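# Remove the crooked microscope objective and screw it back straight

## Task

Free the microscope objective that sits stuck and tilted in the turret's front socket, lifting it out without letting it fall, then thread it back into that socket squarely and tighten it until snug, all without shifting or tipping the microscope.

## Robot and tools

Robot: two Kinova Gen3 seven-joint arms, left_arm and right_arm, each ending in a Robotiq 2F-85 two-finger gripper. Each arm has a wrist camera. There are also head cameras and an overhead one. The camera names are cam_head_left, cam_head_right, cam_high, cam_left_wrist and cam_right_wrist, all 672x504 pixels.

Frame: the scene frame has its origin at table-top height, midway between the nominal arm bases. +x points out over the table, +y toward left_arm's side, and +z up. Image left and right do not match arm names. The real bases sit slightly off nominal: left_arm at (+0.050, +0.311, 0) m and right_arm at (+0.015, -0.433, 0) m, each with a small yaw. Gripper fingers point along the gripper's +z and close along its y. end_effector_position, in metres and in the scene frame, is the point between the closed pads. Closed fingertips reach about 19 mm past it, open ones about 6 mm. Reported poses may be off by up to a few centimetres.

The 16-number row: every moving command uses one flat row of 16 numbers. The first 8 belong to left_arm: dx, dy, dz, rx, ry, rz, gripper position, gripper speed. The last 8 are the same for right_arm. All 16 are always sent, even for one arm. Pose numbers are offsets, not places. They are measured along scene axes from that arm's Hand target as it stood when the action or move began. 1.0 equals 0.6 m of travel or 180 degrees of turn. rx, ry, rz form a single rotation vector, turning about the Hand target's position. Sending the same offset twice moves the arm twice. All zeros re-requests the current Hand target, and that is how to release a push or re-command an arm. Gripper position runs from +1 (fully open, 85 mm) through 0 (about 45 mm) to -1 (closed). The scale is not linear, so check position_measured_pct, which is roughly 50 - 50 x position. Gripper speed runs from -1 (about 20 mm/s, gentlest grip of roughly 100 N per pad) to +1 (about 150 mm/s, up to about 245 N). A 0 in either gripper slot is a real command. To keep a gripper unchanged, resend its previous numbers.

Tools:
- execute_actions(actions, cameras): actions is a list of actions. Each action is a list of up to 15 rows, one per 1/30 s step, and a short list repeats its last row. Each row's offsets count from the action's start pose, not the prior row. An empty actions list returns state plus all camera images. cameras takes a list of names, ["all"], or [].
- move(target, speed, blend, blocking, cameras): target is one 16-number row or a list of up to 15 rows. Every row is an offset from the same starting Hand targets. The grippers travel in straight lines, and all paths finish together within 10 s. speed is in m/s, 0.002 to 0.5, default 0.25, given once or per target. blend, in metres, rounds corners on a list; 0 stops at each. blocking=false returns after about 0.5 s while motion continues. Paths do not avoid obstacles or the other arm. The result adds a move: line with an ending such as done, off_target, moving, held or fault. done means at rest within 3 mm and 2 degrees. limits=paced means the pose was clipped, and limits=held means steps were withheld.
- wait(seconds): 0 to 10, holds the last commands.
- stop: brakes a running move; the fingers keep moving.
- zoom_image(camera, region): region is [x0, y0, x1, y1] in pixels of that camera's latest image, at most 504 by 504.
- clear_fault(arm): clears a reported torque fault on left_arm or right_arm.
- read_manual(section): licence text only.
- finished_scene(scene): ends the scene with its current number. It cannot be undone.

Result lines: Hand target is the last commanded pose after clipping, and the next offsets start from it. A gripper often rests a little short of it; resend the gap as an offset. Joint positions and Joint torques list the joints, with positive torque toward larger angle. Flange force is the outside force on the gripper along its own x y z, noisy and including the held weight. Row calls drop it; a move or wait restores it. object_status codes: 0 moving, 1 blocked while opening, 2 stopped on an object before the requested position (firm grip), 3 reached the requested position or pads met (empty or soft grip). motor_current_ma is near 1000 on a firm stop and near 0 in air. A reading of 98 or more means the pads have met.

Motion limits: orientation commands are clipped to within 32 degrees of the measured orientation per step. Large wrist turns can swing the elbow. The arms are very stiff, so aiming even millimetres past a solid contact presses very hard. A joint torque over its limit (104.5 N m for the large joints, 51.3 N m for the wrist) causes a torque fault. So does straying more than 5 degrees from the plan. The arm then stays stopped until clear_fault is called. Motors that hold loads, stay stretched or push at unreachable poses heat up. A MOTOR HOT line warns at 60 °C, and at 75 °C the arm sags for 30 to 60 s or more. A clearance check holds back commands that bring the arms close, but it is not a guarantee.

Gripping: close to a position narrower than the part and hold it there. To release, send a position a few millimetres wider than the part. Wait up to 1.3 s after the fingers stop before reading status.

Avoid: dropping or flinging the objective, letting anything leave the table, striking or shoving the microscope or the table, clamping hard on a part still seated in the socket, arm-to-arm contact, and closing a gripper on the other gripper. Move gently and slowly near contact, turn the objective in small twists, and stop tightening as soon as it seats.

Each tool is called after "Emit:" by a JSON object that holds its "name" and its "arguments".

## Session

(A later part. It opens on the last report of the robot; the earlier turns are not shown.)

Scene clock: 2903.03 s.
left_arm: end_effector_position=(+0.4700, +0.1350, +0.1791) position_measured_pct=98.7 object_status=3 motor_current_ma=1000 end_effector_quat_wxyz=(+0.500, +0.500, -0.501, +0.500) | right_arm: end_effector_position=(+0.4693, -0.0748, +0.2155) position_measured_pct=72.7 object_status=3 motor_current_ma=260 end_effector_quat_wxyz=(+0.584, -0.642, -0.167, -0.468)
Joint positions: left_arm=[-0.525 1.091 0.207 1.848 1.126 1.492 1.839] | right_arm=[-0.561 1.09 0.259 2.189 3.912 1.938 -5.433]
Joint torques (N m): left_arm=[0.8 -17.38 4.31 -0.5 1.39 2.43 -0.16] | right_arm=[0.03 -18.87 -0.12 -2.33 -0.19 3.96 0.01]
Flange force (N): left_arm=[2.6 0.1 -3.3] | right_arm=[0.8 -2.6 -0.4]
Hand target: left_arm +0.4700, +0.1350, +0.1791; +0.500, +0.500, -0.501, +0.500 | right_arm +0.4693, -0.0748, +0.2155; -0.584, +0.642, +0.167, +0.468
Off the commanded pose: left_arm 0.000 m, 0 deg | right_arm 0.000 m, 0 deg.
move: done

Emit:
{"name": "move", "arguments": {"target": [[0,0,0,0,0,0,-1,0,0,0,0,0,0,0,-0.36,-0.7],[0,0,0,0,0,0,-1,0,0.00043,0.00043,0.00153,-0.1231,-0.0169,-0.1495,-0.36,-0.7],[0,0,0,0,0,0,-1,0,0.00025,0.00133,0.00267,-0.2638,-0.0363,-0.3204,-0.36,-0.7],[0,0,0,0,0,0,-1,0,-0.00068,0.00317,0.00258,-0.3693,-0.0508,-0.4486,-0.36,-0.7],[0,0,0,0,0,0,-1,0,-0.00112,0.00533,0.00193,-0.4748,-0.0653,-0.5768,-0.36,-0.7],[0,0,0,0,0,0,-1,0,-0.00112,0.00533,0.00193,-0.4748,-0.0653,-0.5768,-0.46,-1.0]], "speed": [0.02,0.35,0.35,0.35,0.3,0.3], "blend": [0,0.001,0.001,0.001,0,0], "cameras": ["cam_left_wrist","cam_right_wrist"]}}

Emit:
{"name": "zoom_image", "arguments": {"camera": "cam_right_wrist", "region": [240, 350, 400, 500]}}

Scene clock: 2938.50 s.
left_arm: end_effector_position=(+0.4700, +0.1350, +0.1791) position_measured_pct=98.7 object_status=3 motor_current_ma=1000 end_effector_quat_wxyz=(+0.500, +0.500, -0.501, +0.500) | right_arm: end_effector_position=(+0.4687, -0.0717, +0.2167) position_measured_pct=72.7 object_status=0 motor_current_ma=270 end_effector_quat_wxyz=(+0.498, +0.668, -0.072, +0.548)
Joint positions: left_arm=[-0.525 1.091 0.207 1.848 1.126 1.492 1.839] | right_arm=[-1.418 1.334 0.347 0.996 1.042 1.821 -3.204]
Joint torques (N m): left_arm=[0.81 -17.36 4.29 -0.49 1.39 2.42 -0.17] | right_arm=[2.29 -22 4.94 -6.42 2.8 -0.11 0.01]
Flange force (N): left_arm=[2.7 0.0 -3.3] | right_arm=[-4.0 14.6 0.2]
Hand target: left_arm +0.4700, +0.1350, +0.1791; +0.500, +0.500, -0.501, +0.500 | right_arm +0.4686, -0.0716, +0.2167; +0.498, +0.668, -0.072, +0.548
Off the commanded pose: left_arm 0.000 m, 0 deg | right_arm 0.000 m, 0 deg.
move: done
Images, in order (width x height): cam_left_wrist 672x504, cam_right_wrist 672x504.

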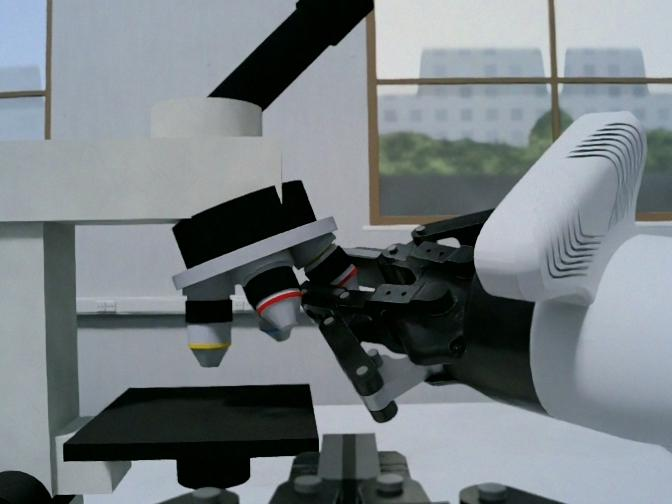

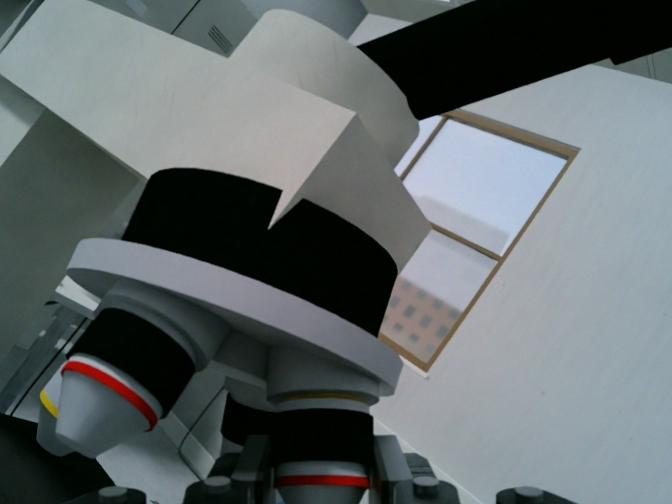

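Scaled by 3.150.

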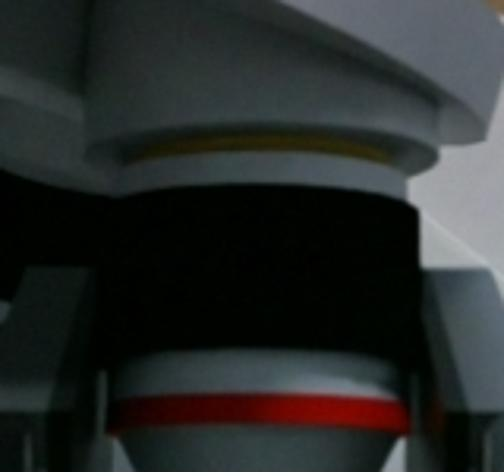

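Emit:
{"name": "move", "arguments": {"target": [[0,0,0,0,0,0,-1,0,-0.00092,-0.00023,0.00078,0,0,0,-0.46,-1.0],[0,0,0,0,0,0,-1,0,-0.00058,-0.00242,0.00162,0.1055,0.0145,0.1282,-0.46,-1.0]], "speed": [0.03,0.2], "blend": [0.0003,0]}}

Scene clock: 2984.30 s.
left_arm: end_effector_position=(+0.4700, +0.1350, +0.1791) position_measured_pct=98.7 object_status=3 motor_current_ma=1000 end_effector_quat_wxyz=(+0.500, +0.500, -0.501, +0.500) | right_arm: end_effector_position=(+0.4683, -0.0731, +0.2176) position_measured_pct=72.7 object_status=3 motor_current_ma=270 end_effector_quat_wxyz=(+0.264, +0.754, -0.015, +0.601)
Joint positions: left_arm=[-0.525 1.091 0.207 1.848 1.126 1.492 1.839] | right_arm=[-1.521 0.994 0.298 1.605 1.228 1.334 -3.704]
Joint torques (N m): left_arm=[0.75 -17.38 4.32 -0.52 1.37 2.4 -0.27] | right_arm=[-1.41 -19.67 3.8 -5.02 1.4 3.14 -0.18]
Flange force (N): left_arm=[2.8 -0.2 -3.3] | right_arm=[0.2 3.5 4.4]
Hand target: left_arm +0.4700, +0.1350, +0.1791; +0.500, +0.500, -0.501, +0.500 | right_arm +0.4683, -0.0731, +0.2176; +0.264, +0.754, -0.015, +0.602
Off the commanded pose: left_arm 0.000 m, 0 deg | right_arm 0.000 m, 0 deg.
move: done

Emit:
{"name": "move", "arguments": {"target": [0,0,0,0,0,0,-1,0,0.00153,-0.002,0.00015,0.1055,0.0145,0.1282,-0.46,-1.0], "speed": 0.2}}

Scene clock: 2992.20 s.
left_arm: end_effector_position=(+0.4700, +0.1350, +0.1791) position_measured_pct=98.7 object_status=3 motor_current_ma=1000 end_effector_quat_wxyz=(+0.500, +0.500, -0.501, +0.500) | right_arm: end_effector_position=(+0.4692, -0.0743, +0.2177) position_measured_pct=72.7 object_status=3 motor_current_ma=270 end_effector_quat_wxyz=(+0.012, +0.788, +0.043, +0.614)
Joint positions: left_arm=[-0.525 1.091 0.207 1.848 1.126 1.492 1.839] | right_arm=[-1.509 0.775 0.313 2.103 1.842 1.025 -4.419]
Joint torques (N m): left_arm=[0.73 -17.31 4.33 -0.46 1.39 2.39 -0.17] | right_arm=[0.03 -15.97 3.82 -4.44 0.6 3.57 -0.13]
Flange force (N): left_arm=[2.8 -0.2 -3.3] | right_arm=[1.5 2.2 -1.0]
Hand target: left_arm +0.4700, +0.1350, +0.1791; +0.500, +0.500, -0.501, +0.500 | right_arm +0.4692, -0.0743, +0.2177; +0.012, +0.788, +0.043, +0.614
Off the commanded pose: left_arm 0.000 m, 0 deg | right_arm 0.000 m, 0 deg.
move: done

Emit:
{"name": "move", "arguments": {"target": [0,0,0,0,0,0,-1,0,0.0005,-0.00093,-0.00118,0.1407,0.0193,0.1709,-0.46,-1.0], "speed": 0.2}}

Scene clock: 3000.73 s.
left_arm: end_effector_position=(+0.4700, +0.1350, +0.1791) position_measured_pct=98.7 object_status=3 motor_current_ma=1000 end_effector_quat_wxyz=(+0.500, +0.500, -0.501, +0.500) | right_arm: end_effector_position=(+0.4695, -0.0748, +0.2170) position_measured_pct=72.7 object_status=3 motor_current_ma=270 end_effector_quat_wxyz=(-0.322, +0.750, +0.115, +0.566)
Joint positions: left_arm=[-0.525 1.091 0.207 1.848 1.126 1.492 1.839] | right_arm=[-0.986 0.826 0.225 2.45 3.071 1.527 -5.252]
Joint torques (N m): left_arm=[0.76 -17.33 4.24 -0.58 1.39 2.43 -0.21] | right_arm=[1.32 -16.78 2.55 -2.89 -1.07 4.14 -0.08]
Flange force (N): left_arm=[2.9 0.2 -3.1] | right_arm=[1.2 -3.9 0.3]
Hand target: left_arm +0.4700, +0.1350, +0.1791; +0.500, +0.500, -0.501, +0.500 | right_arm +0.4695, -0.0748, +0.2170; -0.322, +0.750, +0.115, +0.566
Off the commanded pose: left_arm 0.000 m, 0 deg | right_arm 0.000 m, 0 deg.
move: done

Emit:
{"name": "move", "arguments": {"target": [0,0,0,0,0,0,-1,0,0.00067,0.00018,-0.0017,0.1231,0.0169,0.1495,-0.46,-1.0], "speed": 0.2, "cameras": ["cam_left_wrist","cam_right_wrist"]}}

Emit:
{"name": "zoom_image", "arguments": {"camera": "cam_right_wrist", "region": [240, 350, 400, 500]}}

Emit:
{"name": "zoom_image", "arguments": {"camera": "cam_left_wrist", "region": [260, 210, 400, 350]}}

Scene clock: 3009.30 s.
left_arm: end_effector_position=(+0.4700, +0.1350, +0.1791) position_measured_pct=98.7 object_status=3 motor_current_ma=1000 end_effector_quat_wxyz=(+0.500, +0.500, -0.501, +0.500) | right_arm: end_effector_position=(+0.4699, -0.0747, +0.2160) position_measured_pct=72.7 object_status=3 motor_current_ma=270 end_effector_quat_wxyz=(+0.584, -0.642, -0.167, -0.468)
Joint positions: left_arm=[-0.525 1.091 0.207 1.848 1.126 1.492 1.839] | right_arm=[-0.59 1.098 0.298 2.188 3.894 1.963 -5.462]
Joint torques (N m): left_arm=[0.74 -17.3 4.33 -0.55 1.32 2.43 -0.18] | right_arm=[0.31 -18.43 0.44 -2.15 -0.39 3.66 -0.04]
Flange force (N): left_arm=[2.8 0.1 -3.0] | right_arm=[1.0 -3.4 -0.1]
Hand target: left_arm +0.4700, +0.1350, +0.1791; +0.500, +0.500, -0.501, +0.500 | right_arm +0.4699, -0.0747, +0.2160; -0.584, +0.642, +0.167, +0.468
Off the commanded pose: left_arm 0.000 m, 0 deg | right_arm 0.000 m, 0 deg.
move: done
Images, in order (width x height): cam_left_wrist 672x504, cam_right_wrist 672x504.

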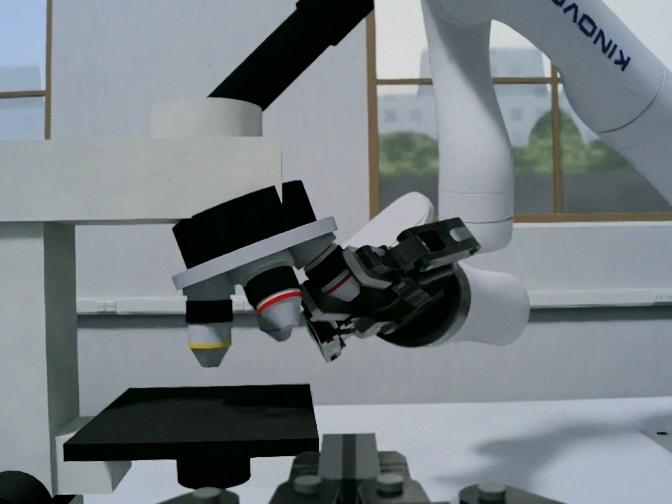

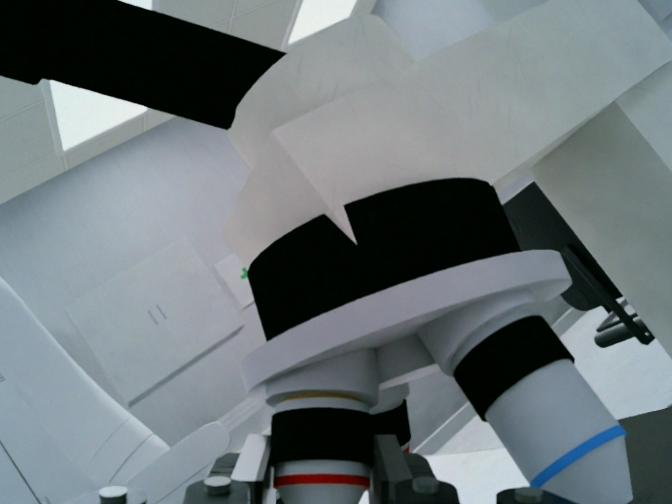

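Scaled by 3.150.

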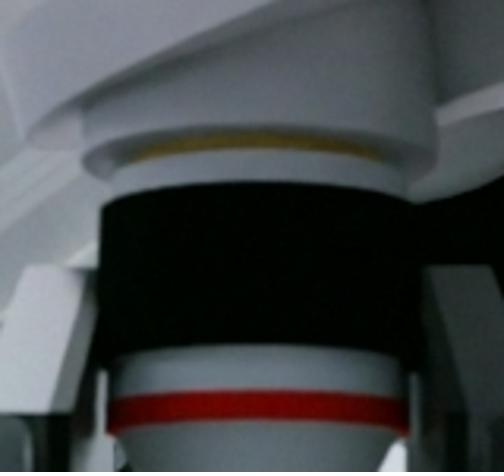

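Scaled by 3.600.

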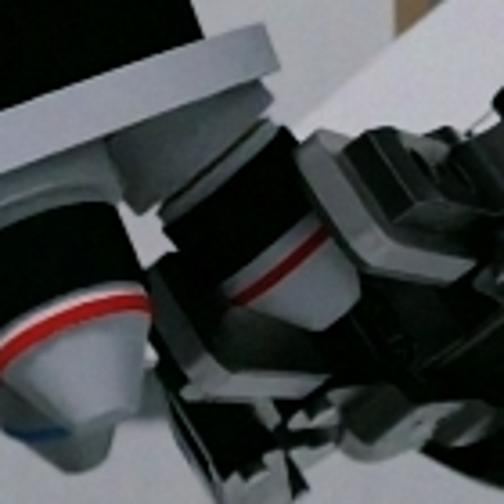

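Emit:
{"name": "move", "arguments": {"target": [[0,0,0,0,0,0,-1,0,0,0,0,0,0,0,-0.36,-0.7],[0,0,0,0,0,0,-1,0,-0.00067,0.00012,0.00155,-0.1231,-0.0169,-0.1495,-0.36,-0.7],[0,0,0,0,0,0,-1,0,-0.00112,0.0007,0.00292,-0.2638,-0.0363,-0.3204,-0.36,-0.7],[0,0,0,0,0,0,-1,0,-0.00212,0.0027,0.00272,-0.3693,-0.0508,-0.4486,-0.36,-0.7],[0,0,0,0,0,0,-1,0,-0.00262,0.00453,0.00205,-0.4748,-0.0653,-0.5768,-0.36,-0.7],[0,0,0,0,0,0,-1,0,-0.00262,0.00453,0.00205,-0.4748,-0.0653,-0.5768,-0.46,-1.0]], "speed": [0.02,0.35,0.35,0.35,0.3,0.3], "blend": [0,0.001,0.001,0.001,0,0]}}

Scene clock: 3037.67 s.
left_arm: end_effector_position=(+0.4700, +0.1350, +0.1791) position_measured_pct=98.7 object_status=3 motor_current_ma=1000 end_effector_quat_wxyz=(+0.500, +0.500, -0.501, +0.500) | right_arm: end_effector_position=(+0.4683, -0.0720, +0.2172) position_measured_pct=72.7 object_status=0 motor_current_ma=260 end_effector_quat_wxyz=(+0.498, +0.668, -0.072, +0.548)
Joint positions: left_arm=[-0.525 1.091 0.207 1.848 1.126 1.492 1.839] | right_arm=[-1.437 1.34 0.395 1.001 1.005 1.797 -3.192]
Joint torques (N m): left_arm=[0.76 -17.43 4.22 -0.49 1.39 2.46 -0.21] | right_arm=[1.48 -23.52 6.16 -5.32 2.5 2.59 -0.04]
Flange force (N): left_arm=[2.5 -0.2 -3.1] | right_arm=[-3.6 6.4 2.0]
Hand target: left_arm +0.4700, +0.1350, +0.1791; +0.500, +0.500, -0.501, +0.500 | right_arm +0.4683, -0.0720, +0.2172; +0.498, +0.668, -0.072, +0.548
Off the commanded pose: left_arm 0.000 m, 0 deg | right_arm 0.000 m, 0 deg.
move: done

Emit:
{"name": "move", "arguments": {"target": [[0,0,0,0,0,0,-1,0,0.00035,-0.00172,0.00078,0.1055,0.0145,0.1282,-0.46,-1.0],[0,0,0,0,0,0,-1,0,0.00133,-0.00383,0.001,0.2110,0.0290,0.2563,-0.46,-1.0]], "speed": 0.25, "blend": [0.0005,0]}}

Scene clock: 3050.37 s.
left_arm: end_effector_position=(+0.4700, +0.1350, +0.1791) position_measured_pct=98.7 object_status=3 motor_current_ma=1000 end_effector_quat_wxyz=(+0.500, +0.500, -0.501, +0.500) | right_arm: end_effector_position=(+0.4691, -0.0743, +0.2178) position_measured_pct=72.7 object_status=3 motor_current_ma=260 end_effector_quat_wxyz=(+0.012, +0.788, +0.043, +0.614)
Joint positions: left_arm=[-0.525 1.091 0.207 1.848 1.126 1.492 1.839] | right_arm=[-1.563 0.79 0.391 2.105 1.838 0.972 -4.44]
Joint torques (N m): left_arm=[0.74 -17.4 4.3 -0.47 1.42 2.46 -0.2] | right_arm=[-0.34 -14.76 3.35 -3.17 0.15 2.72 -0.14]
Flange force (N): left_arm=[2.5 -0.2 -3.2] | right_arm=[4.3 1.2 0.7]
Hand target: left_arm +0.4700, +0.1350, +0.1791; +0.500, +0.500, -0.501, +0.500 | right_arm +0.4691, -0.0743, +0.2178; +0.012, +0.788, +0.043, +0.614
Off the commanded pose: left_arm 0.000 m, 0 deg | right_arm 0.000 m, 0 deg.
move: done

Emit:
{"name": "move", "arguments": {"target": [[0,0,0,0,0,0,-1,0,0.0008,-0.00042,-0.001,0.1407,0.0193,0.1709,-0.46,-1.0],[0,0,0,0,0,0,-1,0,0.00153,-0.00067,-0.00262,0.2638,0.0363,0.3204,-0.46,-1.0]], "speed": 0.25, "blend": [0.0005,0], "cameras": ["cam_left_wrist","cam_right_wrist"]}}

Emit:
{"name": "zoom_image", "arguments": {"camera": "cam_right_wrist", "region": [240, 350, 400, 500]}}

Emit:
{"name": "zoom_image", "arguments": {"camera": "cam_left_wrist", "region": [260, 210, 400, 350]}}

Scene clock: 3063.17 s.
left_arm: end_effector_position=(+0.4700, +0.1350, +0.1791) position_measured_pct=98.7 object_status=3 motor_current_ma=1000 end_effector_quat_wxyz=(+0.500, +0.500, -0.501, +0.500) | right_arm: end_effector_position=(+0.4701, -0.0747, +0.2162) position_measured_pct=72.7 object_status=3 motor_current_ma=260 end_effector_quat_wxyz=(+0.584, -0.642, -0.167, -0.468)
Joint positions: left_arm=[-0.525 1.091 0.207 1.848 1.126 1.492 1.839] | right_arm=[-0.624 1.109 0.344 2.19 3.872 1.994 -5.496]
Joint torques (N m): left_arm=[0.9 -17.42 4.18 -0.48 1.41 2.44 -0.21] | right_arm=[0.41 -18.84 0.91 -2.47 -0.75 3.81 -0.01]
Flange force (N): left_arm=[2.6 -0.1 -3.4] | right_arm=[0.3 -3.7 -0.9]
Hand target: left_arm +0.4700, +0.1350, +0.1791; +0.500, +0.500, -0.501, +0.500 | right_arm +0.4701, -0.0747, +0.2163; -0.584, +0.642, +0.167, +0.468
Off the commanded pose: left_arm 0.000 m, 0 deg | right_arm 0.000 m, 0 deg.
move: done
Images, in order (width x height): cam_left_wrist 672x504, cam_right_wrist 672x504.

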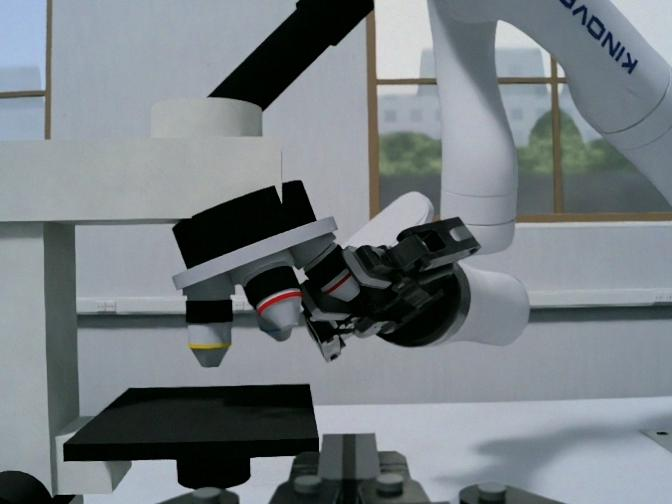

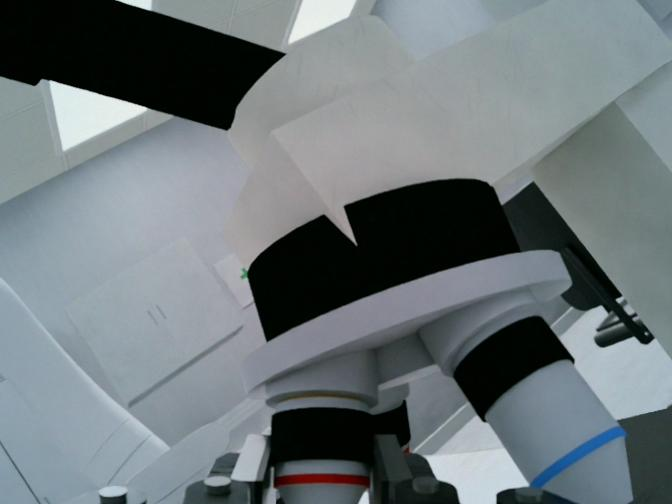

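Scaled by 3.150.

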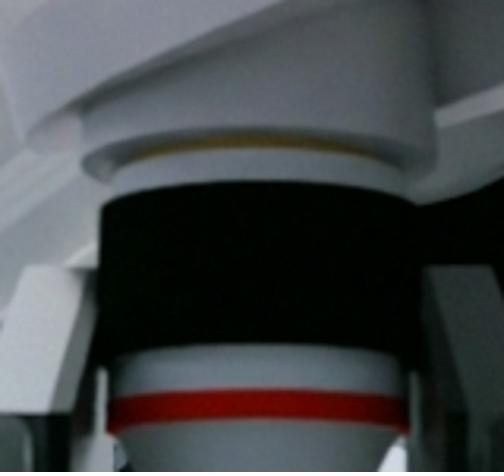

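Scaled by 3.600.

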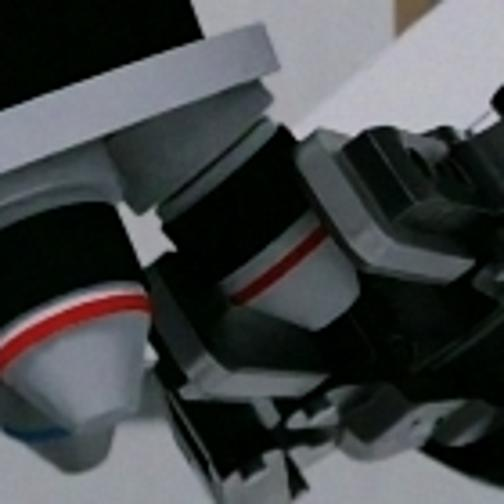

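Emit:
{"name": "move", "arguments": {"target": [[0,0,0,0,0,0,-1,0,0,0,0,0,0,0,-0.36,-0.7],[0,0,0,0,0,0,-1,0,-0.00073,0.00025,0.00162,-0.1231,-0.0169,-0.1495,-0.36,-0.7],[0,0,0,0,0,0,-1,0,-0.00122,0.00092,0.003,-0.2638,-0.0363,-0.3204,-0.36,-0.7],[0,0,0,0,0,0,-1,0,-0.0022,0.00283,0.00278,-0.3693,-0.0508,-0.4486,-0.36,-0.7],[0,0,0,0,0,0,-1,0,-0.00263,0.00468,0.0021,-0.4748,-0.0653,-0.5768,-0.36,-0.7],[0,0,0,0,0,0,-1,0,-0.00263,0.00468,0.0021,-0.4748,-0.0653,-0.5768,-0.46,-1.0]], "speed": [0.02,0.35,0.35,0.35,0.3,0.3], "blend": [0,0.001,0.001,0.001,0,0]}}

Scene clock: 3085.27 s.
left_arm: end_effector_position=(+0.4700, +0.1350, +0.1791) position_measured_pct=98.7 object_status=3 motor_current_ma=1000 end_effector_quat_wxyz=(+0.500, +0.500, -0.501, +0.500) | right_arm: end_effector_position=(+0.4685, -0.0719, +0.2175) position_measured_pct=72.7 object_status=0 motor_current_ma=260 end_effector_quat_wxyz=(+0.498, +0.668, -0.072, +0.548)
Joint positions: left_arm=[-0.525 1.091 0.207 1.848 1.126 1.492 1.839] | right_arm=[-1.459 1.351 0.454 1.001 0.96 1.77 -3.175]
Joint torques (N m): left_arm=[0.7 -17.28 4.19 -0.55 1.36 2.42 -0.17] | right_arm=[1.17 -23.42 6.43 -5.12 2.59 2.54 -0.1]
Flange force (N): left_arm=[2.9 0.1 -2.9] | right_arm=[-3.3 6.0 2.2]
Hand target: left_arm +0.4700, +0.1350, +0.1791; +0.500, +0.500, -0.501, +0.500 | right_arm +0.4685, -0.0719, +0.2175; +0.498, +0.668, -0.072, +0.548
Off the commanded pose: left_arm 0.000 m, 0 deg | right_arm 0.000 m, 0 deg.
move: done

Emit:
{"name": "move", "arguments": {"target": [[0,0,0,0,0,0,-1,0,0.00048,-0.0017,0.00093,0.1055,0.0145,0.1282,-0.46,-1.0],[0,0,0,0,0,0,-1,0,0.0016,-0.00358,0.00132,0.2110,0.0290,0.2563,-0.46,-1.0]], "speed": 0.25, "blend": [0.0005,0]}}

Scene clock: 3099.13 s.
left_arm: end_effector_position=(+0.4700, +0.1350, +0.1791) position_measured_pct=98.7 object_status=3 motor_current_ma=1000 end_effector_quat_wxyz=(+0.500, +0.500, -0.501, +0.500) | right_arm: end_effector_position=(+0.4694, -0.0740, +0.2183) position_measured_pct=72.7 object_status=3 motor_current_ma=270 end_effector_quat_wxyz=(+0.012, +0.788, +0.043, +0.614)
Joint positions: left_arm=[-0.525 1.091 0.207 1.848 1.126 1.492 1.839] | right_arm=[-1.626 0.813 0.485 2.106 1.835 0.907 -4.465]
Joint torques (N m): left_arm=[0.67 -17.34 4.27 -0.48 1.35 2.44 -0.23] | right_arm=[-0.45 -14.87 4.18 -4.26 0.57 3.02 -0.06]
Flange force (N): left_arm=[2.7 -0.3 -3.0] | right_arm=[2.7 3.0 -1.2]
Hand target: left_arm +0.4700, +0.1350, +0.1791; +0.500, +0.500, -0.501, +0.500 | right_arm +0.4694, -0.0741, +0.2183; +0.013, +0.788, +0.043, +0.614
Off the commanded pose: left_arm 0.000 m, 0 deg | right_arm 0.000 m, 0 deg.
move: done

Emit:
{"name": "move", "arguments": {"target": [[0,0,0,0,0,0,-1,0,0.00058,-0.00065,-0.00123,0.1407,0.0193,0.1709,-0.46,-1.0],[0,0,0,0,0,0,-1,0,0.0013,-0.0009,-0.00285,0.2638,0.0363,0.3204,-0.46,-1.0]], "speed": 0.25, "blend": [0.0005,0], "cameras": ["cam_left_wrist","cam_right_wrist"]}}

Emit:
{"name": "zoom_image", "arguments": {"camera": "cam_right_wrist", "region": [240, 350, 400, 500]}}

Emit:
{"name": "zoom_image", "arguments": {"camera": "cam_left_wrist", "region": [290, 220, 370, 300]}}

Scene clock: 3109.73 s.
left_arm: end_effector_position=(+0.4700, +0.1350, +0.1791) position_measured_pct=98.7 object_status=3 motor_current_ma=1000 end_effector_quat_wxyz=(+0.500, +0.500, -0.501, +0.500) | right_arm: end_effector_position=(+0.4702, -0.0746, +0.2166) position_measured_pct=72.7 object_status=3 motor_current_ma=270 end_effector_quat_wxyz=(+0.584, -0.642, -0.167, -0.468)
Joint positions: left_arm=[-0.525 1.091 0.207 1.848 1.126 1.492 1.839] | right_arm=[-0.66 1.122 0.392 2.191 3.846 2.026 -5.533]
Joint torques (N m): left_arm=[0.78 -17.35 4.28 -0.6 1.43 2.41 -0.25] | right_arm=[0.22 -19.35 1.12 -2.73 -0.91 3.86 -0.01]
Flange force (N): left_arm=[2.9 0.1 -3.3] | right_arm=[-0.4 -3.4 -2.2]
Hand target: left_arm +0.4700, +0.1350, +0.1791; +0.500, +0.500, -0.501, +0.500 | right_arm +0.4702, -0.0746, +0.2166; -0.584, +0.642, +0.167, +0.468
Off the commanded pose: left_arm 0.000 m, 0 deg | right_arm 0.000 m, 0 deg.
move: done
Images, in order (width x height): cam_left_wrist 672x504, cam_right_wrist 672x504.

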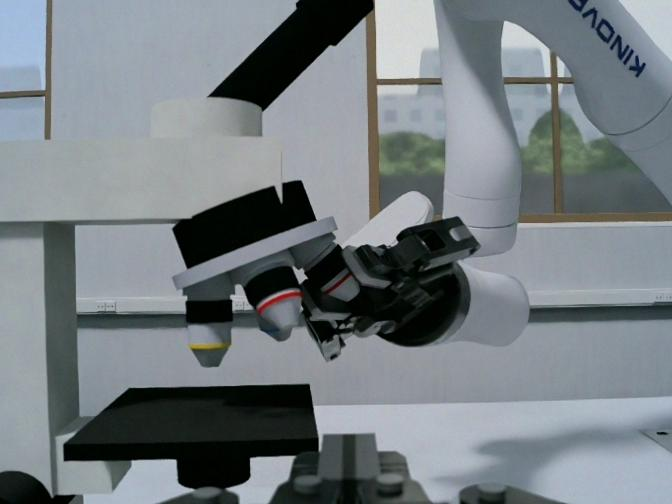

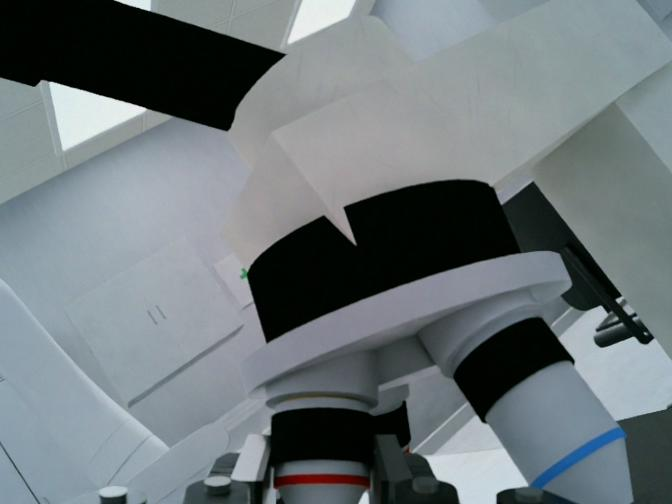

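Scaled by 3.150.

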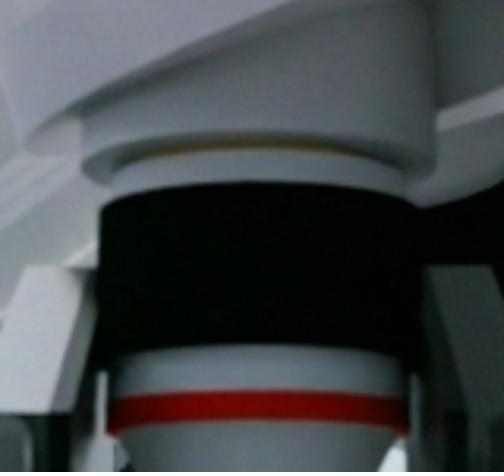

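Scaled by 6.300.

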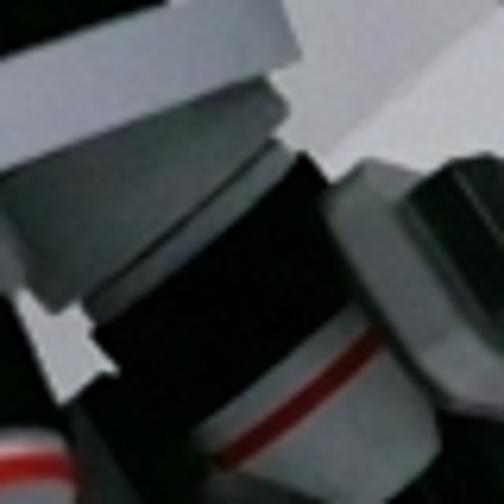

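Emit:
{"name": "move", "arguments": {"target": [[0,0,0,0,0,0,-1,0,0,0,0,0,0,0,-0.36,-0.7],[0,0,0,0,0,0,-1,0,-0.00068,0.00008,0.00142,-0.1231,-0.0169,-0.1495,-0.36,-0.7],[0,0,0,0,0,0,-1,0,-0.00113,0.00088,0.00288,-0.2638,-0.0363,-0.3204,-0.36,-0.7],[0,0,0,0,0,0,-1,0,-0.00213,0.00272,0.00263,-0.3693,-0.0508,-0.4486,-0.36,-0.7],[0,0,0,0,0,0,-1,0,-0.00258,0.00455,0.00197,-0.4748,-0.0653,-0.5768,-0.36,-0.7],[0,0,0,0,0,0,-1,0,-0.00258,0.00455,0.00197,-0.4748,-0.0653,-0.5768,-0.46,-1.0]], "speed": [0.02,0.35,0.35,0.35,0.3,0.3], "blend": [0,0.001,0.001,0.001,0,0]}}

Scene clock: 3131.10 s.
left_arm: end_effector_position=(+0.4700, +0.1350, +0.1791) position_measured_pct=98.7 object_status=3 motor_current_ma=1000 end_effector_quat_wxyz=(+0.500, +0.500, -0.501, +0.500) | right_arm: end_effector_position=(+0.4687, -0.0719, +0.2178) position_measured_pct=72.7 object_status=0 motor_current_ma=270 end_effector_quat_wxyz=(+0.498, +0.668, -0.072, +0.548)
Joint positions: left_arm=[-0.525 1.091 0.207 1.848 1.126 1.492 1.839] | right_arm=[-1.482 1.363 0.518 1.002 0.91 1.74 -3.155]
Joint torques (N m): left_arm=[0.81 -17.33 4.25 -0.56 1.41 2.43 -0.2] | right_arm=[1.06 -23.18 6.69 -4.97 2.55 2.39 -0.09]
Flange force (N): left_arm=[2.8 0.2 -3.2] | right_arm=[-3.3 6.4 2.5]
Hand target: left_arm +0.4700, +0.1350, +0.1791; +0.500, +0.500, -0.501, +0.500 | right_arm +0.4687, -0.0719, +0.2178; +0.498, +0.668, -0.072, +0.548
Off the commanded pose: left_arm 0.000 m, 0 deg | right_arm 0.000 m, 0 deg.
move: done

Emit:
{"name": "move", "arguments": {"target": [[0,0,0,0,0,0,-1,0,0.0005,-0.0017,0.001,0.1055,0.0145,0.1282,-0.46,-1.0],[0,0,0,0,0,0,-1,0,0.00168,-0.00358,0.0014,0.2110,0.0290,0.2563,-0.46,-1.0]], "speed": 0.25, "blend": [0.0005,0]}}

Scene clock: 3139.80 s.
left_arm: end_effector_position=(+0.4700, +0.1350, +0.1791) position_measured_pct=98.7 object_status=3 motor_current_ma=1000 end_effector_quat_wxyz=(+0.500, +0.500, -0.501, +0.500) | right_arm: end_effector_position=(+0.4696, -0.0740, +0.2186) position_measured_pct=72.7 object_status=3 motor_current_ma=270 end_effector_quat_wxyz=(+0.013, +0.788, +0.043, +0.614)
Joint positions: left_arm=[-0.525 1.091 0.207 1.848 1.126 1.492 1.839] | right_arm=[-1.695 0.846 0.592 2.107 1.835 0.828 -4.498]
Joint torques (N m): left_arm=[0.84 -17.29 4.27 -0.57 1.43 2.41 -0.17] | right_arm=[-0.31 -14.04 4.33 -3.92 0.36 2.57 -0.08]
Flange force (N): left_arm=[2.9 0.3 -3.3] | right_arm=[4.2 3.2 -2.0]
Hand target: left_arm +0.4700, +0.1350, +0.1791; +0.500, +0.500, -0.501, +0.500 | right_arm +0.4697, -0.0740, +0.2186; +0.013, +0.788, +0.043, +0.614
Off the commanded pose: left_arm 0.000 m, 0 deg | right_arm 0.000 m, 0 deg.
move: done

Emit:
{"name": "move", "arguments": {"target": [0,0,0,0,0,0,-1,0,0.00063,-0.00065,-0.00117,0.1407,0.0193,0.1709,-0.46,-1.0], "speed": 0.2}}

Scene clock: 3146.57 s.
left_arm: end_effector_position=(+0.4700, +0.1350, +0.1791) position_measured_pct=98.7 object_status=3 motor_current_ma=1000 end_effector_quat_wxyz=(+0.500, +0.500, -0.501, +0.500) | right_arm: end_effector_position=(+0.4700, -0.0744, +0.2179) position_measured_pct=72.7 object_status=3 motor_current_ma=270 end_effector_quat_wxyz=(-0.322, +0.750, +0.115, +0.566)
Joint positions: left_arm=[-0.525 1.091 0.207 1.848 1.126 1.492 1.839] | right_arm=[-1.112 0.86 0.4 2.453 3.083 1.524 -5.387]
Joint torques (N m): left_arm=[0.79 -17.32 4.31 -0.56 1.36 2.46 -0.26] | right_arm=[0.48 -16.31 3.25 -4.49 -1.22 3.97 -0.07]
Flange force (N): left_arm=[2.9 0.0 -3.2] | right_arm=[1.6 -2.6 -5.4]
Hand target: left_arm +0.4700, +0.1350, +0.1791; +0.500, +0.500, -0.501, +0.500 | right_arm +0.4701, -0.0744, +0.2179; -0.322, +0.750, +0.115, +0.567
Off the commanded pose: left_arm 0.000 m, 0 deg | right_arm 0.000 m, 0 deg.
move: done

Emit:
{"name": "move", "arguments": {"target": [0,0,0,0,0,0,-1,0,0.00022,-0.0005,-0.00178,0.1231,0.0169,0.1495,-0.46,-1.0], "speed": 0.2, "cameras": ["cam_left_wrist","cam_right_wrist"]}}

Emit:
{"name": "zoom_image", "arguments": {"camera": "cam_right_wrist", "region": [240, 350, 400, 500]}}

Emit:
{"name": "zoom_image", "arguments": {"camera": "cam_left_wrist", "region": [290, 220, 370, 300]}}

Scene clock: 3157.13 s.
left_arm: end_effector_position=(+0.4700, +0.1350, +0.1791) position_measured_pct=98.7 object_status=3 motor_current_ma=1000 end_effector_quat_wxyz=(+0.500, +0.500, -0.501, +0.500) | right_arm: end_effector_position=(+0.4702, -0.0747, +0.2168) position_measured_pct=72.7 object_status=3 motor_current_ma=270 end_effector_quat_wxyz=(+0.583, -0.642, -0.167, -0.468)
Joint positions: left_arm=[-0.525 1.091 0.207 1.848 1.126 1.492 1.839] | right_arm=[-0.695 1.137 0.441 2.193 3.819 2.059 -5.572]
Joint torques (N m): left_arm=[0.81 -17.26 4.26 -0.49 1.38 2.44 -0.17] | right_arm=[0.12 -18.32 1.57 -1.74 -0.5 3.66 -0.02]
Flange force (N): left_arm=[2.9 0.0 -3.2] | right_arm=[1.3 -2.7 1.0]
Hand target: left_arm +0.4700, +0.1350, +0.1791; +0.500, +0.500, -0.501, +0.500 | right_arm +0.4702, -0.0747, +0.2168; -0.583, +0.642, +0.167, +0.468
Off the commanded pose: left_arm 0.000 m, 0 deg | right_arm 0.000 m, 0 deg.
move: done
Images, in order (width x height): cam_left_wrist 672x504, cam_right_wrist 672x504.

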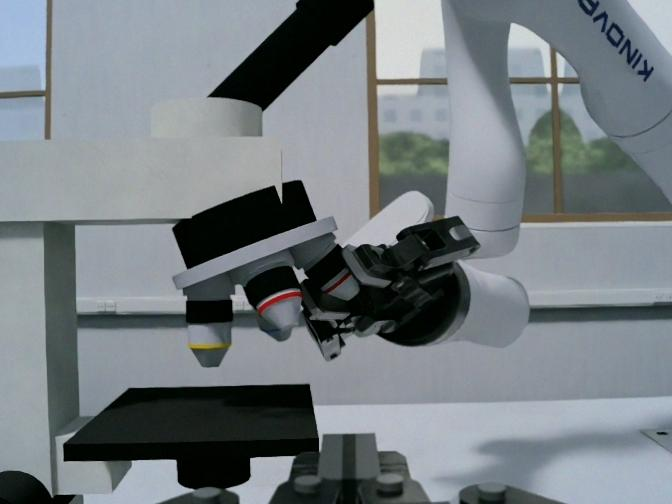

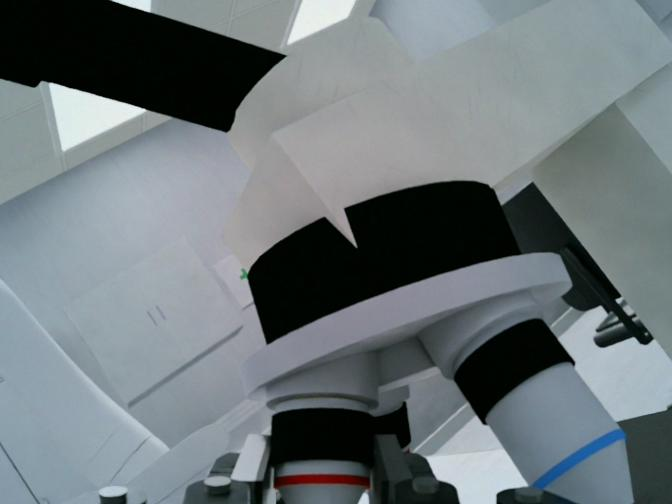

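Scaled by 3.150.

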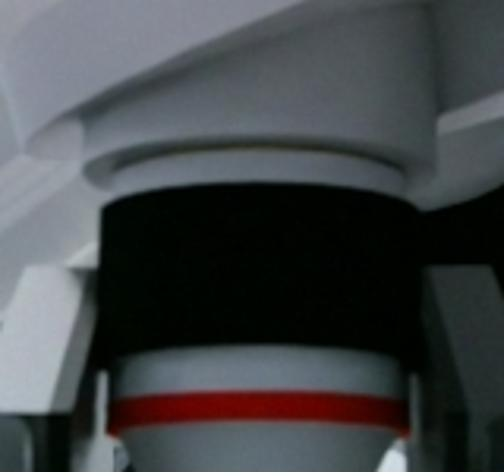

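Scaled by 6.300.

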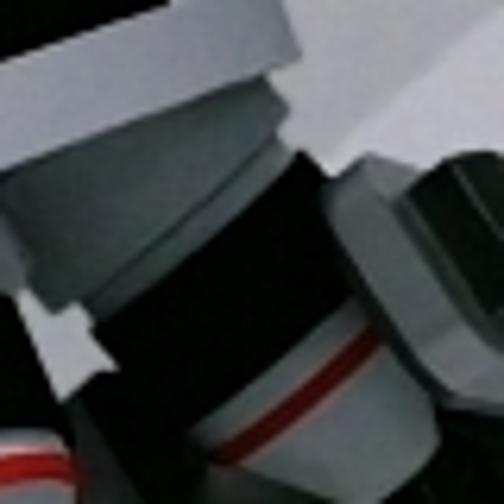

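Emit:
{"name": "move", "arguments": {"target": [[0,0,0,0,0,0,-1,0,0,0,0,0,0,0,-0.36,-0.7],[0,0,0,0,0,0,-1,0,-0.00058,0.00008,0.00175,-0.1231,-0.0169,-0.1495,-0.36,-0.7],[0,0,0,0,0,0,-1,0,-0.00075,0.00117,0.0035,-0.2638,-0.0363,-0.3204,-0.36,-0.7],[0,0,0,0,0,0,-1,0,-0.00167,0.00292,0.00283,-0.3693,-0.0508,-0.4486,-0.36,-0.7],[0,0,0,0,0,0,-1,0,-0.00222,0.00477,0.00208,-0.4748,-0.0653,-0.5768,-0.36,-0.7],[0,0,0,0,0,0,-1,0,-0.00222,0.00477,0.00208,-0.4748,-0.0653,-0.5768,-0.46,-1.0]], "speed": [0.02,0.35,0.35,0.35,0.3,0.3], "blend": [0,0.001,0.001,0.001,0,0]}}

Scene clock: 3174.23 s.
left_arm: end_effector_position=(+0.4700, +0.1350, +0.1791) position_measured_pct=98.7 object_status=3 motor_current_ma=1000 end_effector_quat_wxyz=(+0.500, +0.500, -0.501, +0.500) | right_arm: end_effector_position=(+0.4689, -0.0718, +0.2181) position_measured_pct=72.7 object_status=0 motor_current_ma=270 end_effector_quat_wxyz=(+0.498, +0.668, -0.072, +0.548)
Joint positions: left_arm=[-0.525 1.091 0.207 1.848 1.126 1.492 1.839] | right_arm=[-1.504 1.378 0.583 1.003 0.859 1.711 -3.133]
Joint torques (N m): left_arm=[0.74 -17.43 4.25 -0.48 1.37 2.4 -0.15] | right_arm=[1.12 -23.1 7.2 -4.64 2.68 2.37 -0.08]
Flange force (N): left_arm=[2.5 -0.1 -3.2] | right_arm=[-3.4 6.2 2.2]
Hand target: left_arm +0.4700, +0.1350, +0.1791; +0.500, +0.500, -0.501, +0.500 | right_arm +0.4689, -0.0718, +0.2181; +0.498, +0.668, -0.072, +0.548
Off the commanded pose: left_arm 0.000 m, 0 deg | right_arm 0.000 m, 0 deg.
move: done

Emit:
{"name": "move", "arguments": {"target": [0,0,0,0,0,0,-1,0,0.0005,-0.0017,0.001,0.1055,0.0145,0.1282,-0.46,-1.0], "speed": 0.2}}

Emit:
{"name": "move", "arguments": {"target": [0,0,0,0,0,0,-1,0,0.00118,-0.00188,0.0004,0.1055,0.0145,0.1282,-0.46,-1.0], "speed": 0.2, "cameras": ["cam_left_wrist","cam_right_wrist"]}}

Emit:
{"name": "zoom_image", "arguments": {"camera": "cam_right_wrist", "region": [240, 350, 400, 500]}}

Scene clock: 3184.17 s.
left_arm: end_effector_position=(+0.4700, +0.1350, +0.1791) position_measured_pct=98.7 object_status=3 motor_current_ma=1000 end_effector_quat_wxyz=(+0.500, +0.500, -0.501, +0.500) | right_arm: end_effector_position=(+0.4691, -0.0729, +0.2187) position_measured_pct=72.7 object_status=3 motor_current_ma=280 end_effector_quat_wxyz=(+0.265, +0.753, -0.015, +0.602)
Joint positions: left_arm=[-0.525 1.091 0.207 1.848 1.126 1.492 1.839] | right_arm=[-1.683 1.065 0.589 1.609 1.051 1.138 -3.619]
Joint torques (N m): left_arm=[0.79 -17.37 4.3 -0.51 1.38 2.4 -0.23] | right_arm=[-0.98 -18.12 5.63 -5.31 1.96 1.93 -0.04]
Flange force (N): left_arm=[2.7 -0.1 -3.3] | right_arm=[0.4 7.2 1.5]
Hand target: left_arm +0.4700, +0.1350, +0.1791; +0.500, +0.500, -0.501, +0.500 | right_arm +0.4692, -0.0729, +0.2187; +0.265, +0.753, -0.015, +0.602
Off the commanded pose: left_arm 0.000 m, 0 deg | right_arm 0.000 m, 0 deg.
move: done

Scene clock: 3186.03 s.
left_arm: end_effector_position=(+0.4700, +0.1350, +0.1791) position_measured_pct=98.7 object_status=3 motor_current_ma=1000 end_effector_quat_wxyz=(+0.500, +0.500, -0.501, +0.500) | right_arm: end_effector_position=(+0.4698, -0.0740, +0.2189) position_measured_pct=72.7 object_status=3 motor_current_ma=280 end_effector_quat_wxyz=(+0.013, +0.788, +0.043, +0.614)
Joint positions: left_arm=[-0.525 1.091 0.207 1.848 1.126 1.492 1.839] | right_arm=[-1.763 0.889 0.703 2.11 1.841 0.741 -4.539]
Joint torques (N m): left_arm=[0.81 -17.28 4.2 -0.48 1.4 2.44 -0.22] | right_arm=[-0.1 -13.1 4.28 -3.02 0.15 1.98 -0.1]
Flange force (N): left_arm=[2.9 -0.1 -3.3] | right_arm=[6.6 2.2 -2.5]
Hand target: left_arm +0.4700, +0.1350, +0.1791; +0.500, +0.500, -0.501, +0.500 | right_arm +0.4699, -0.0740, +0.2189; +0.013, +0.788, +0.043, +0.614
Off the commanded pose: left_arm 0.000 m, 0 deg | right_arm 0.000 m, 0 deg.
move: done
Images, in order (width x height): cam_left_wrist 672x504, cam_right_wrist 672x504.

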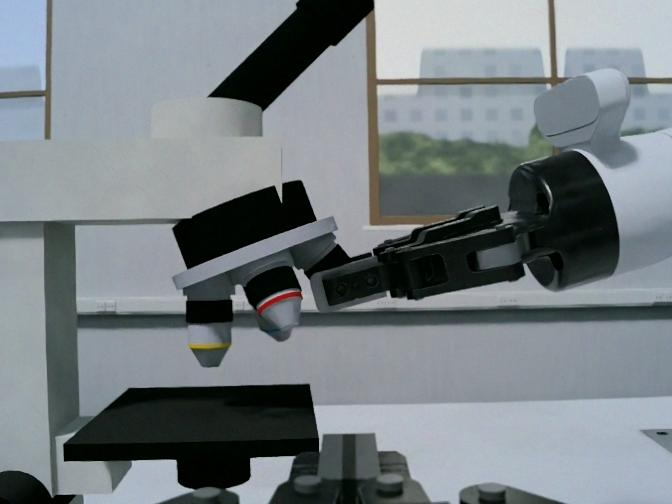

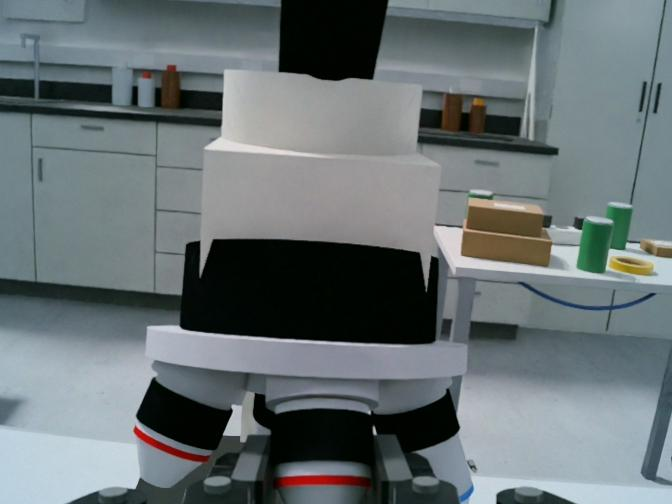

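Scaled by 3.150.

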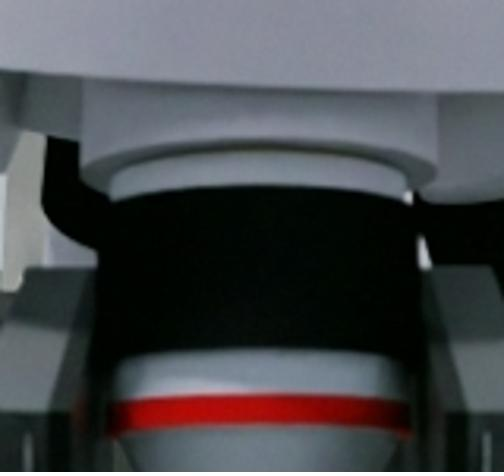

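Emit:
{"name": "move", "arguments": {"target": [0,0,0,0,0,0,-1,0,0.00032,-0.0003,0.00015,0.0703,0.0097,0.0854,-0.46,-1.0], "speed": 0.2}}

Scene clock: 3195.23 s.
left_arm: end_effector_position=(+0.4700, +0.1350, +0.1791) position_measured_pct=98.7 object_status=3 motor_current_ma=1000 end_effector_quat_wxyz=(+0.500, +0.500, -0.501, +0.500) | right_arm: end_effector_position=(+0.4700, -0.0741, +0.2190) position_measured_pct=72.7 object_status=3 motor_current_ma=280 end_effector_quat_wxyz=(-0.157, +0.781, +0.080, +0.600)
Joint positions: left_arm=[-0.525 1.091 0.207 1.848 1.126 1.492 1.839] | right_arm=[-1.499 0.796 0.528 2.351 2.541 1.06 -5.137]
Joint torques (N m): left_arm=[0.79 -17.34 4.25 -0.53 1.39 2.44 -0.17] | right_arm=[-0.13 -15.82 5.28 -5.07 -0.72 4.7 -0.11]
Flange force (N): left_arm=[2.7 0.1 -3.2] | right_arm=[-0.4 0.6 -2.7]
Hand target: left_arm +0.4700, +0.1350, +0.1791; +0.500, +0.500, -0.501, +0.500 | right_arm +0.4701, -0.0742, +0.2190; -0.157, +0.781, +0.080, +0.600
Off the commanded pose: left_arm 0.000 m, 0 deg | right_arm 0.000 m, 0 deg.
move: done

Emit:
{"name": "move", "arguments": {"target": [0,0,0,0,0,0,-1,0,0.00015,-0.00033,-0.00087,0.0703,0.0097,0.0854,-0.46,-1.0], "speed": 0.2}}

Scene clock: 3200.77 s.
left_arm: end_effector_position=(+0.4700, +0.1350, +0.1791) position_measured_pct=98.7 object_status=3 motor_current_ma=1000 end_effector_quat_wxyz=(+0.500, +0.500, -0.501, +0.500) | right_arm: end_effector_position=(+0.4701, -0.0744, +0.2185) position_measured_pct=72.7 object_status=3 motor_current_ma=280 end_effector_quat_wxyz=(-0.321, +0.750, +0.115, +0.567)
Joint positions: left_arm=[-0.525 1.091 0.207 1.848 1.126 1.492 1.839] | right_arm=[-1.154 0.875 0.459 2.454 3.087 1.522 -5.435]
Joint torques (N m): left_arm=[0.8 -17.23 4.19 -0.5 1.37 2.42 -0.19] | right_arm=[0.25 -17.54 3.79 -4.52 -1.44 4.68 -0.11]
Flange force (N): left_arm=[3.0 0.0 -3.2] | right_arm=[-0.6 -1.8 -3.1]
Hand target: left_arm +0.4700, +0.1350, +0.1791; +0.500, +0.500, -0.501, +0.500 | right_arm +0.4701, -0.0744, +0.2185; -0.321, +0.750, +0.115, +0.567
Off the commanded pose: left_arm 0.000 m, 0 deg | right_arm 0.000 m, 0 deg.
move: done

Emit:
{"name": "move", "arguments": {"target": [0,0,0,0,0,0,-1,0,0.0001,-0.00018,-0.00128,0.0703,0.0097,0.0854,-0.46,-1.0], "speed": 0.2, "cameras": ["cam_left_wrist","cam_right_wrist"]}}

Emit:
{"name": "zoom_image", "arguments": {"camera": "cam_right_wrist", "region": [240, 350, 400, 500]}}

Emit:
{"name": "zoom_image", "arguments": {"camera": "cam_left_wrist", "region": [290, 220, 370, 300]}}

Scene clock: 3209.10 s.
left_arm: end_effector_position=(+0.4700, +0.1350, +0.1791) position_measured_pct=98.7 object_status=3 motor_current_ma=1000 end_effector_quat_wxyz=(+0.500, +0.500, -0.501, +0.500) | right_arm: end_effector_position=(+0.4702, -0.0745, +0.2177) position_measured_pct=72.7 object_status=3 motor_current_ma=280 end_effector_quat_wxyz=(-0.476, +0.697, +0.146, +0.516)
Joint positions: left_arm=[-0.525 1.091 0.207 1.848 1.126 1.492 1.839] | right_arm=[-0.866 1.035 0.478 2.364 3.545 1.904 -5.546]
Joint torques (N m): left_arm=[0.73 -17.35 4.26 -0.51 1.41 2.43 -0.16] | right_arm=[-0.18 -18.39 2.21 -2.97 -0.95 4.25 -0.03]
Flange force (N): left_arm=[2.7 0.0 -3.2] | right_arm=[0.2 -2.3 -1.8]
Hand target: left_arm +0.4700, +0.1350, +0.1791; +0.500, +0.500, -0.501, +0.500 | right_arm +0.4702, -0.0745, +0.2177; -0.476, +0.697, +0.146, +0.516
Off the commanded pose: left_arm 0.000 m, 0 deg | right_arm 0.000 m, 0 deg.
move: done
Images, in order (width x height): cam_left_wrist 672x504, cam_right_wrist 672x504.

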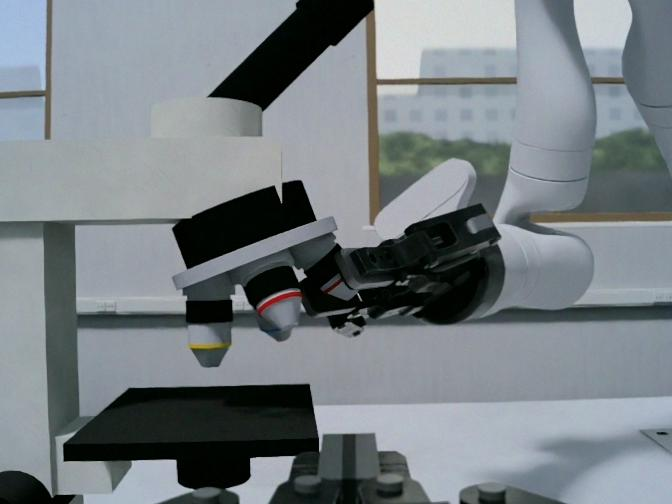

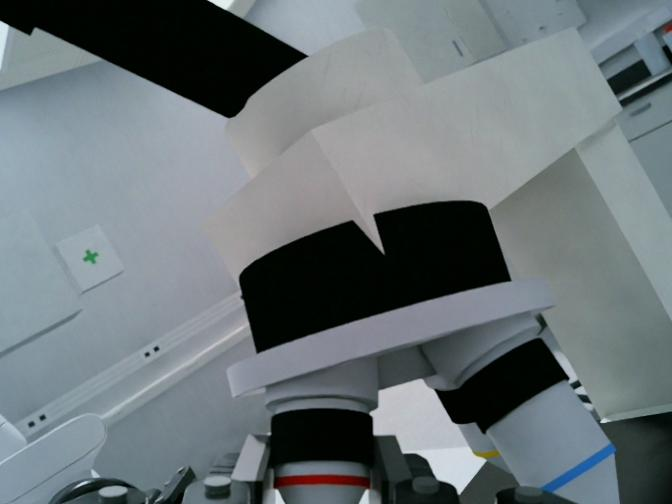

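Scaled by 3.150.

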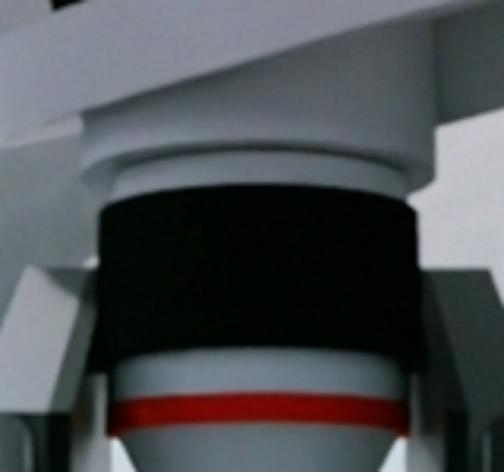

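Scaled by 6.300.

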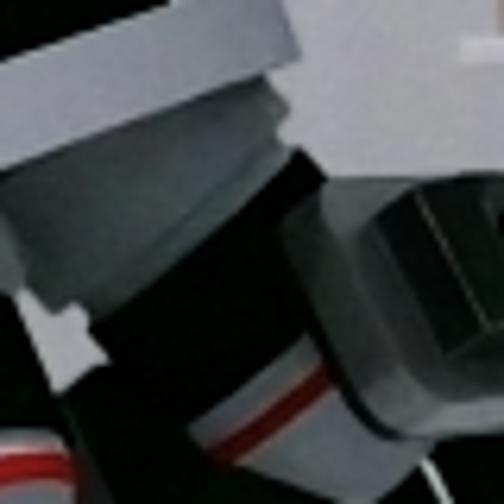

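Emit:
{"name": "move", "arguments": {"target": [[0,0,0,0,0,0,-1,0,0,0,0,0,0,0,-0.36,-0.7],[0,0,0,0,0,0,-1,0,-0.0001,0.00018,0.00117,-0.0703,-0.0097,-0.0854,-0.36,-0.7],[0,0,0,0,0,0,-1,0,-0.00067,0.00083,0.00233,-0.2110,-0.0290,-0.2563,-0.36,-0.7],[0,0,0,0,0,0,-1,0,-0.00175,0.00267,0.00175,-0.3165,-0.0435,-0.3845,-0.36,-0.7],[0,0,0,0,0,0,-1,0,-0.00222,0.00442,0.00075,-0.4220,-0.0580,-0.5127,-0.36,-0.7],[0,0,0,0,0,0,-1,0,-0.00222,0.00442,0.00075,-0.4220,-0.0580,-0.5127,-0.47,-1.0]], "speed": [0.02,0.35,0.35,0.35,0.3,0.3], "blend": [0,0.001,0.001,0.001,0,0], "cameras": ["cam_right_wrist"]}}

Emit:
{"name": "zoom_image", "arguments": {"camera": "cam_right_wrist", "region": [240, 350, 400, 500]}}

Scene clock: 3241.53 s.
left_arm: end_effector_position=(+0.4700, +0.1350, +0.1791) position_measured_pct=98.7 object_status=3 motor_current_ma=1000 end_effector_quat_wxyz=(+0.500, +0.500, -0.501, +0.500) | right_arm: end_effector_position=(+0.4689, -0.0718, +0.2182) position_measured_pct=73.2 object_status=0 motor_current_ma=370 end_effector_quat_wxyz=(+0.499, +0.668, -0.072, +0.548)
Joint positions: left_arm=[-0.525 1.091 0.207 1.848 1.126 1.492 1.839] | right_arm=[-1.527 1.395 0.649 1.004 0.805 1.683 -3.109]
Joint torques (N m): left_arm=[0.74 -17.33 4.31 -0.51 1.33 2.42 -0.21] | right_arm=[1.62 -23 7.73 -4.21 2.77 2.27 -0.09]
Flange force (N): left_arm=[2.8 -0.1 -3.1] | right_arm=[-3.5 6.2 1.4]
Hand target: left_arm +0.4700, +0.1350, +0.1791; +0.500, +0.500, -0.501, +0.500 | right_arm +0.4689, -0.0718, +0.2182; +0.499, +0.668, -0.072, +0.548
Off the commanded pose: left_arm 0.000 m, 0 deg | right_arm 0.000 m, 0 deg.
move: done
Images, in order (width x height): cam_right_wrist 672x504.

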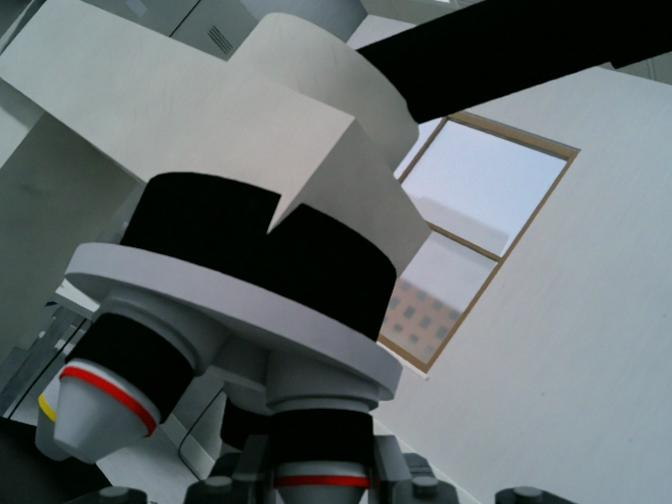

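Scaled by 3.150.

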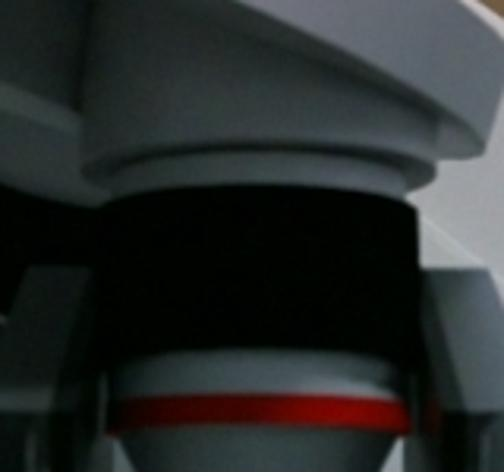

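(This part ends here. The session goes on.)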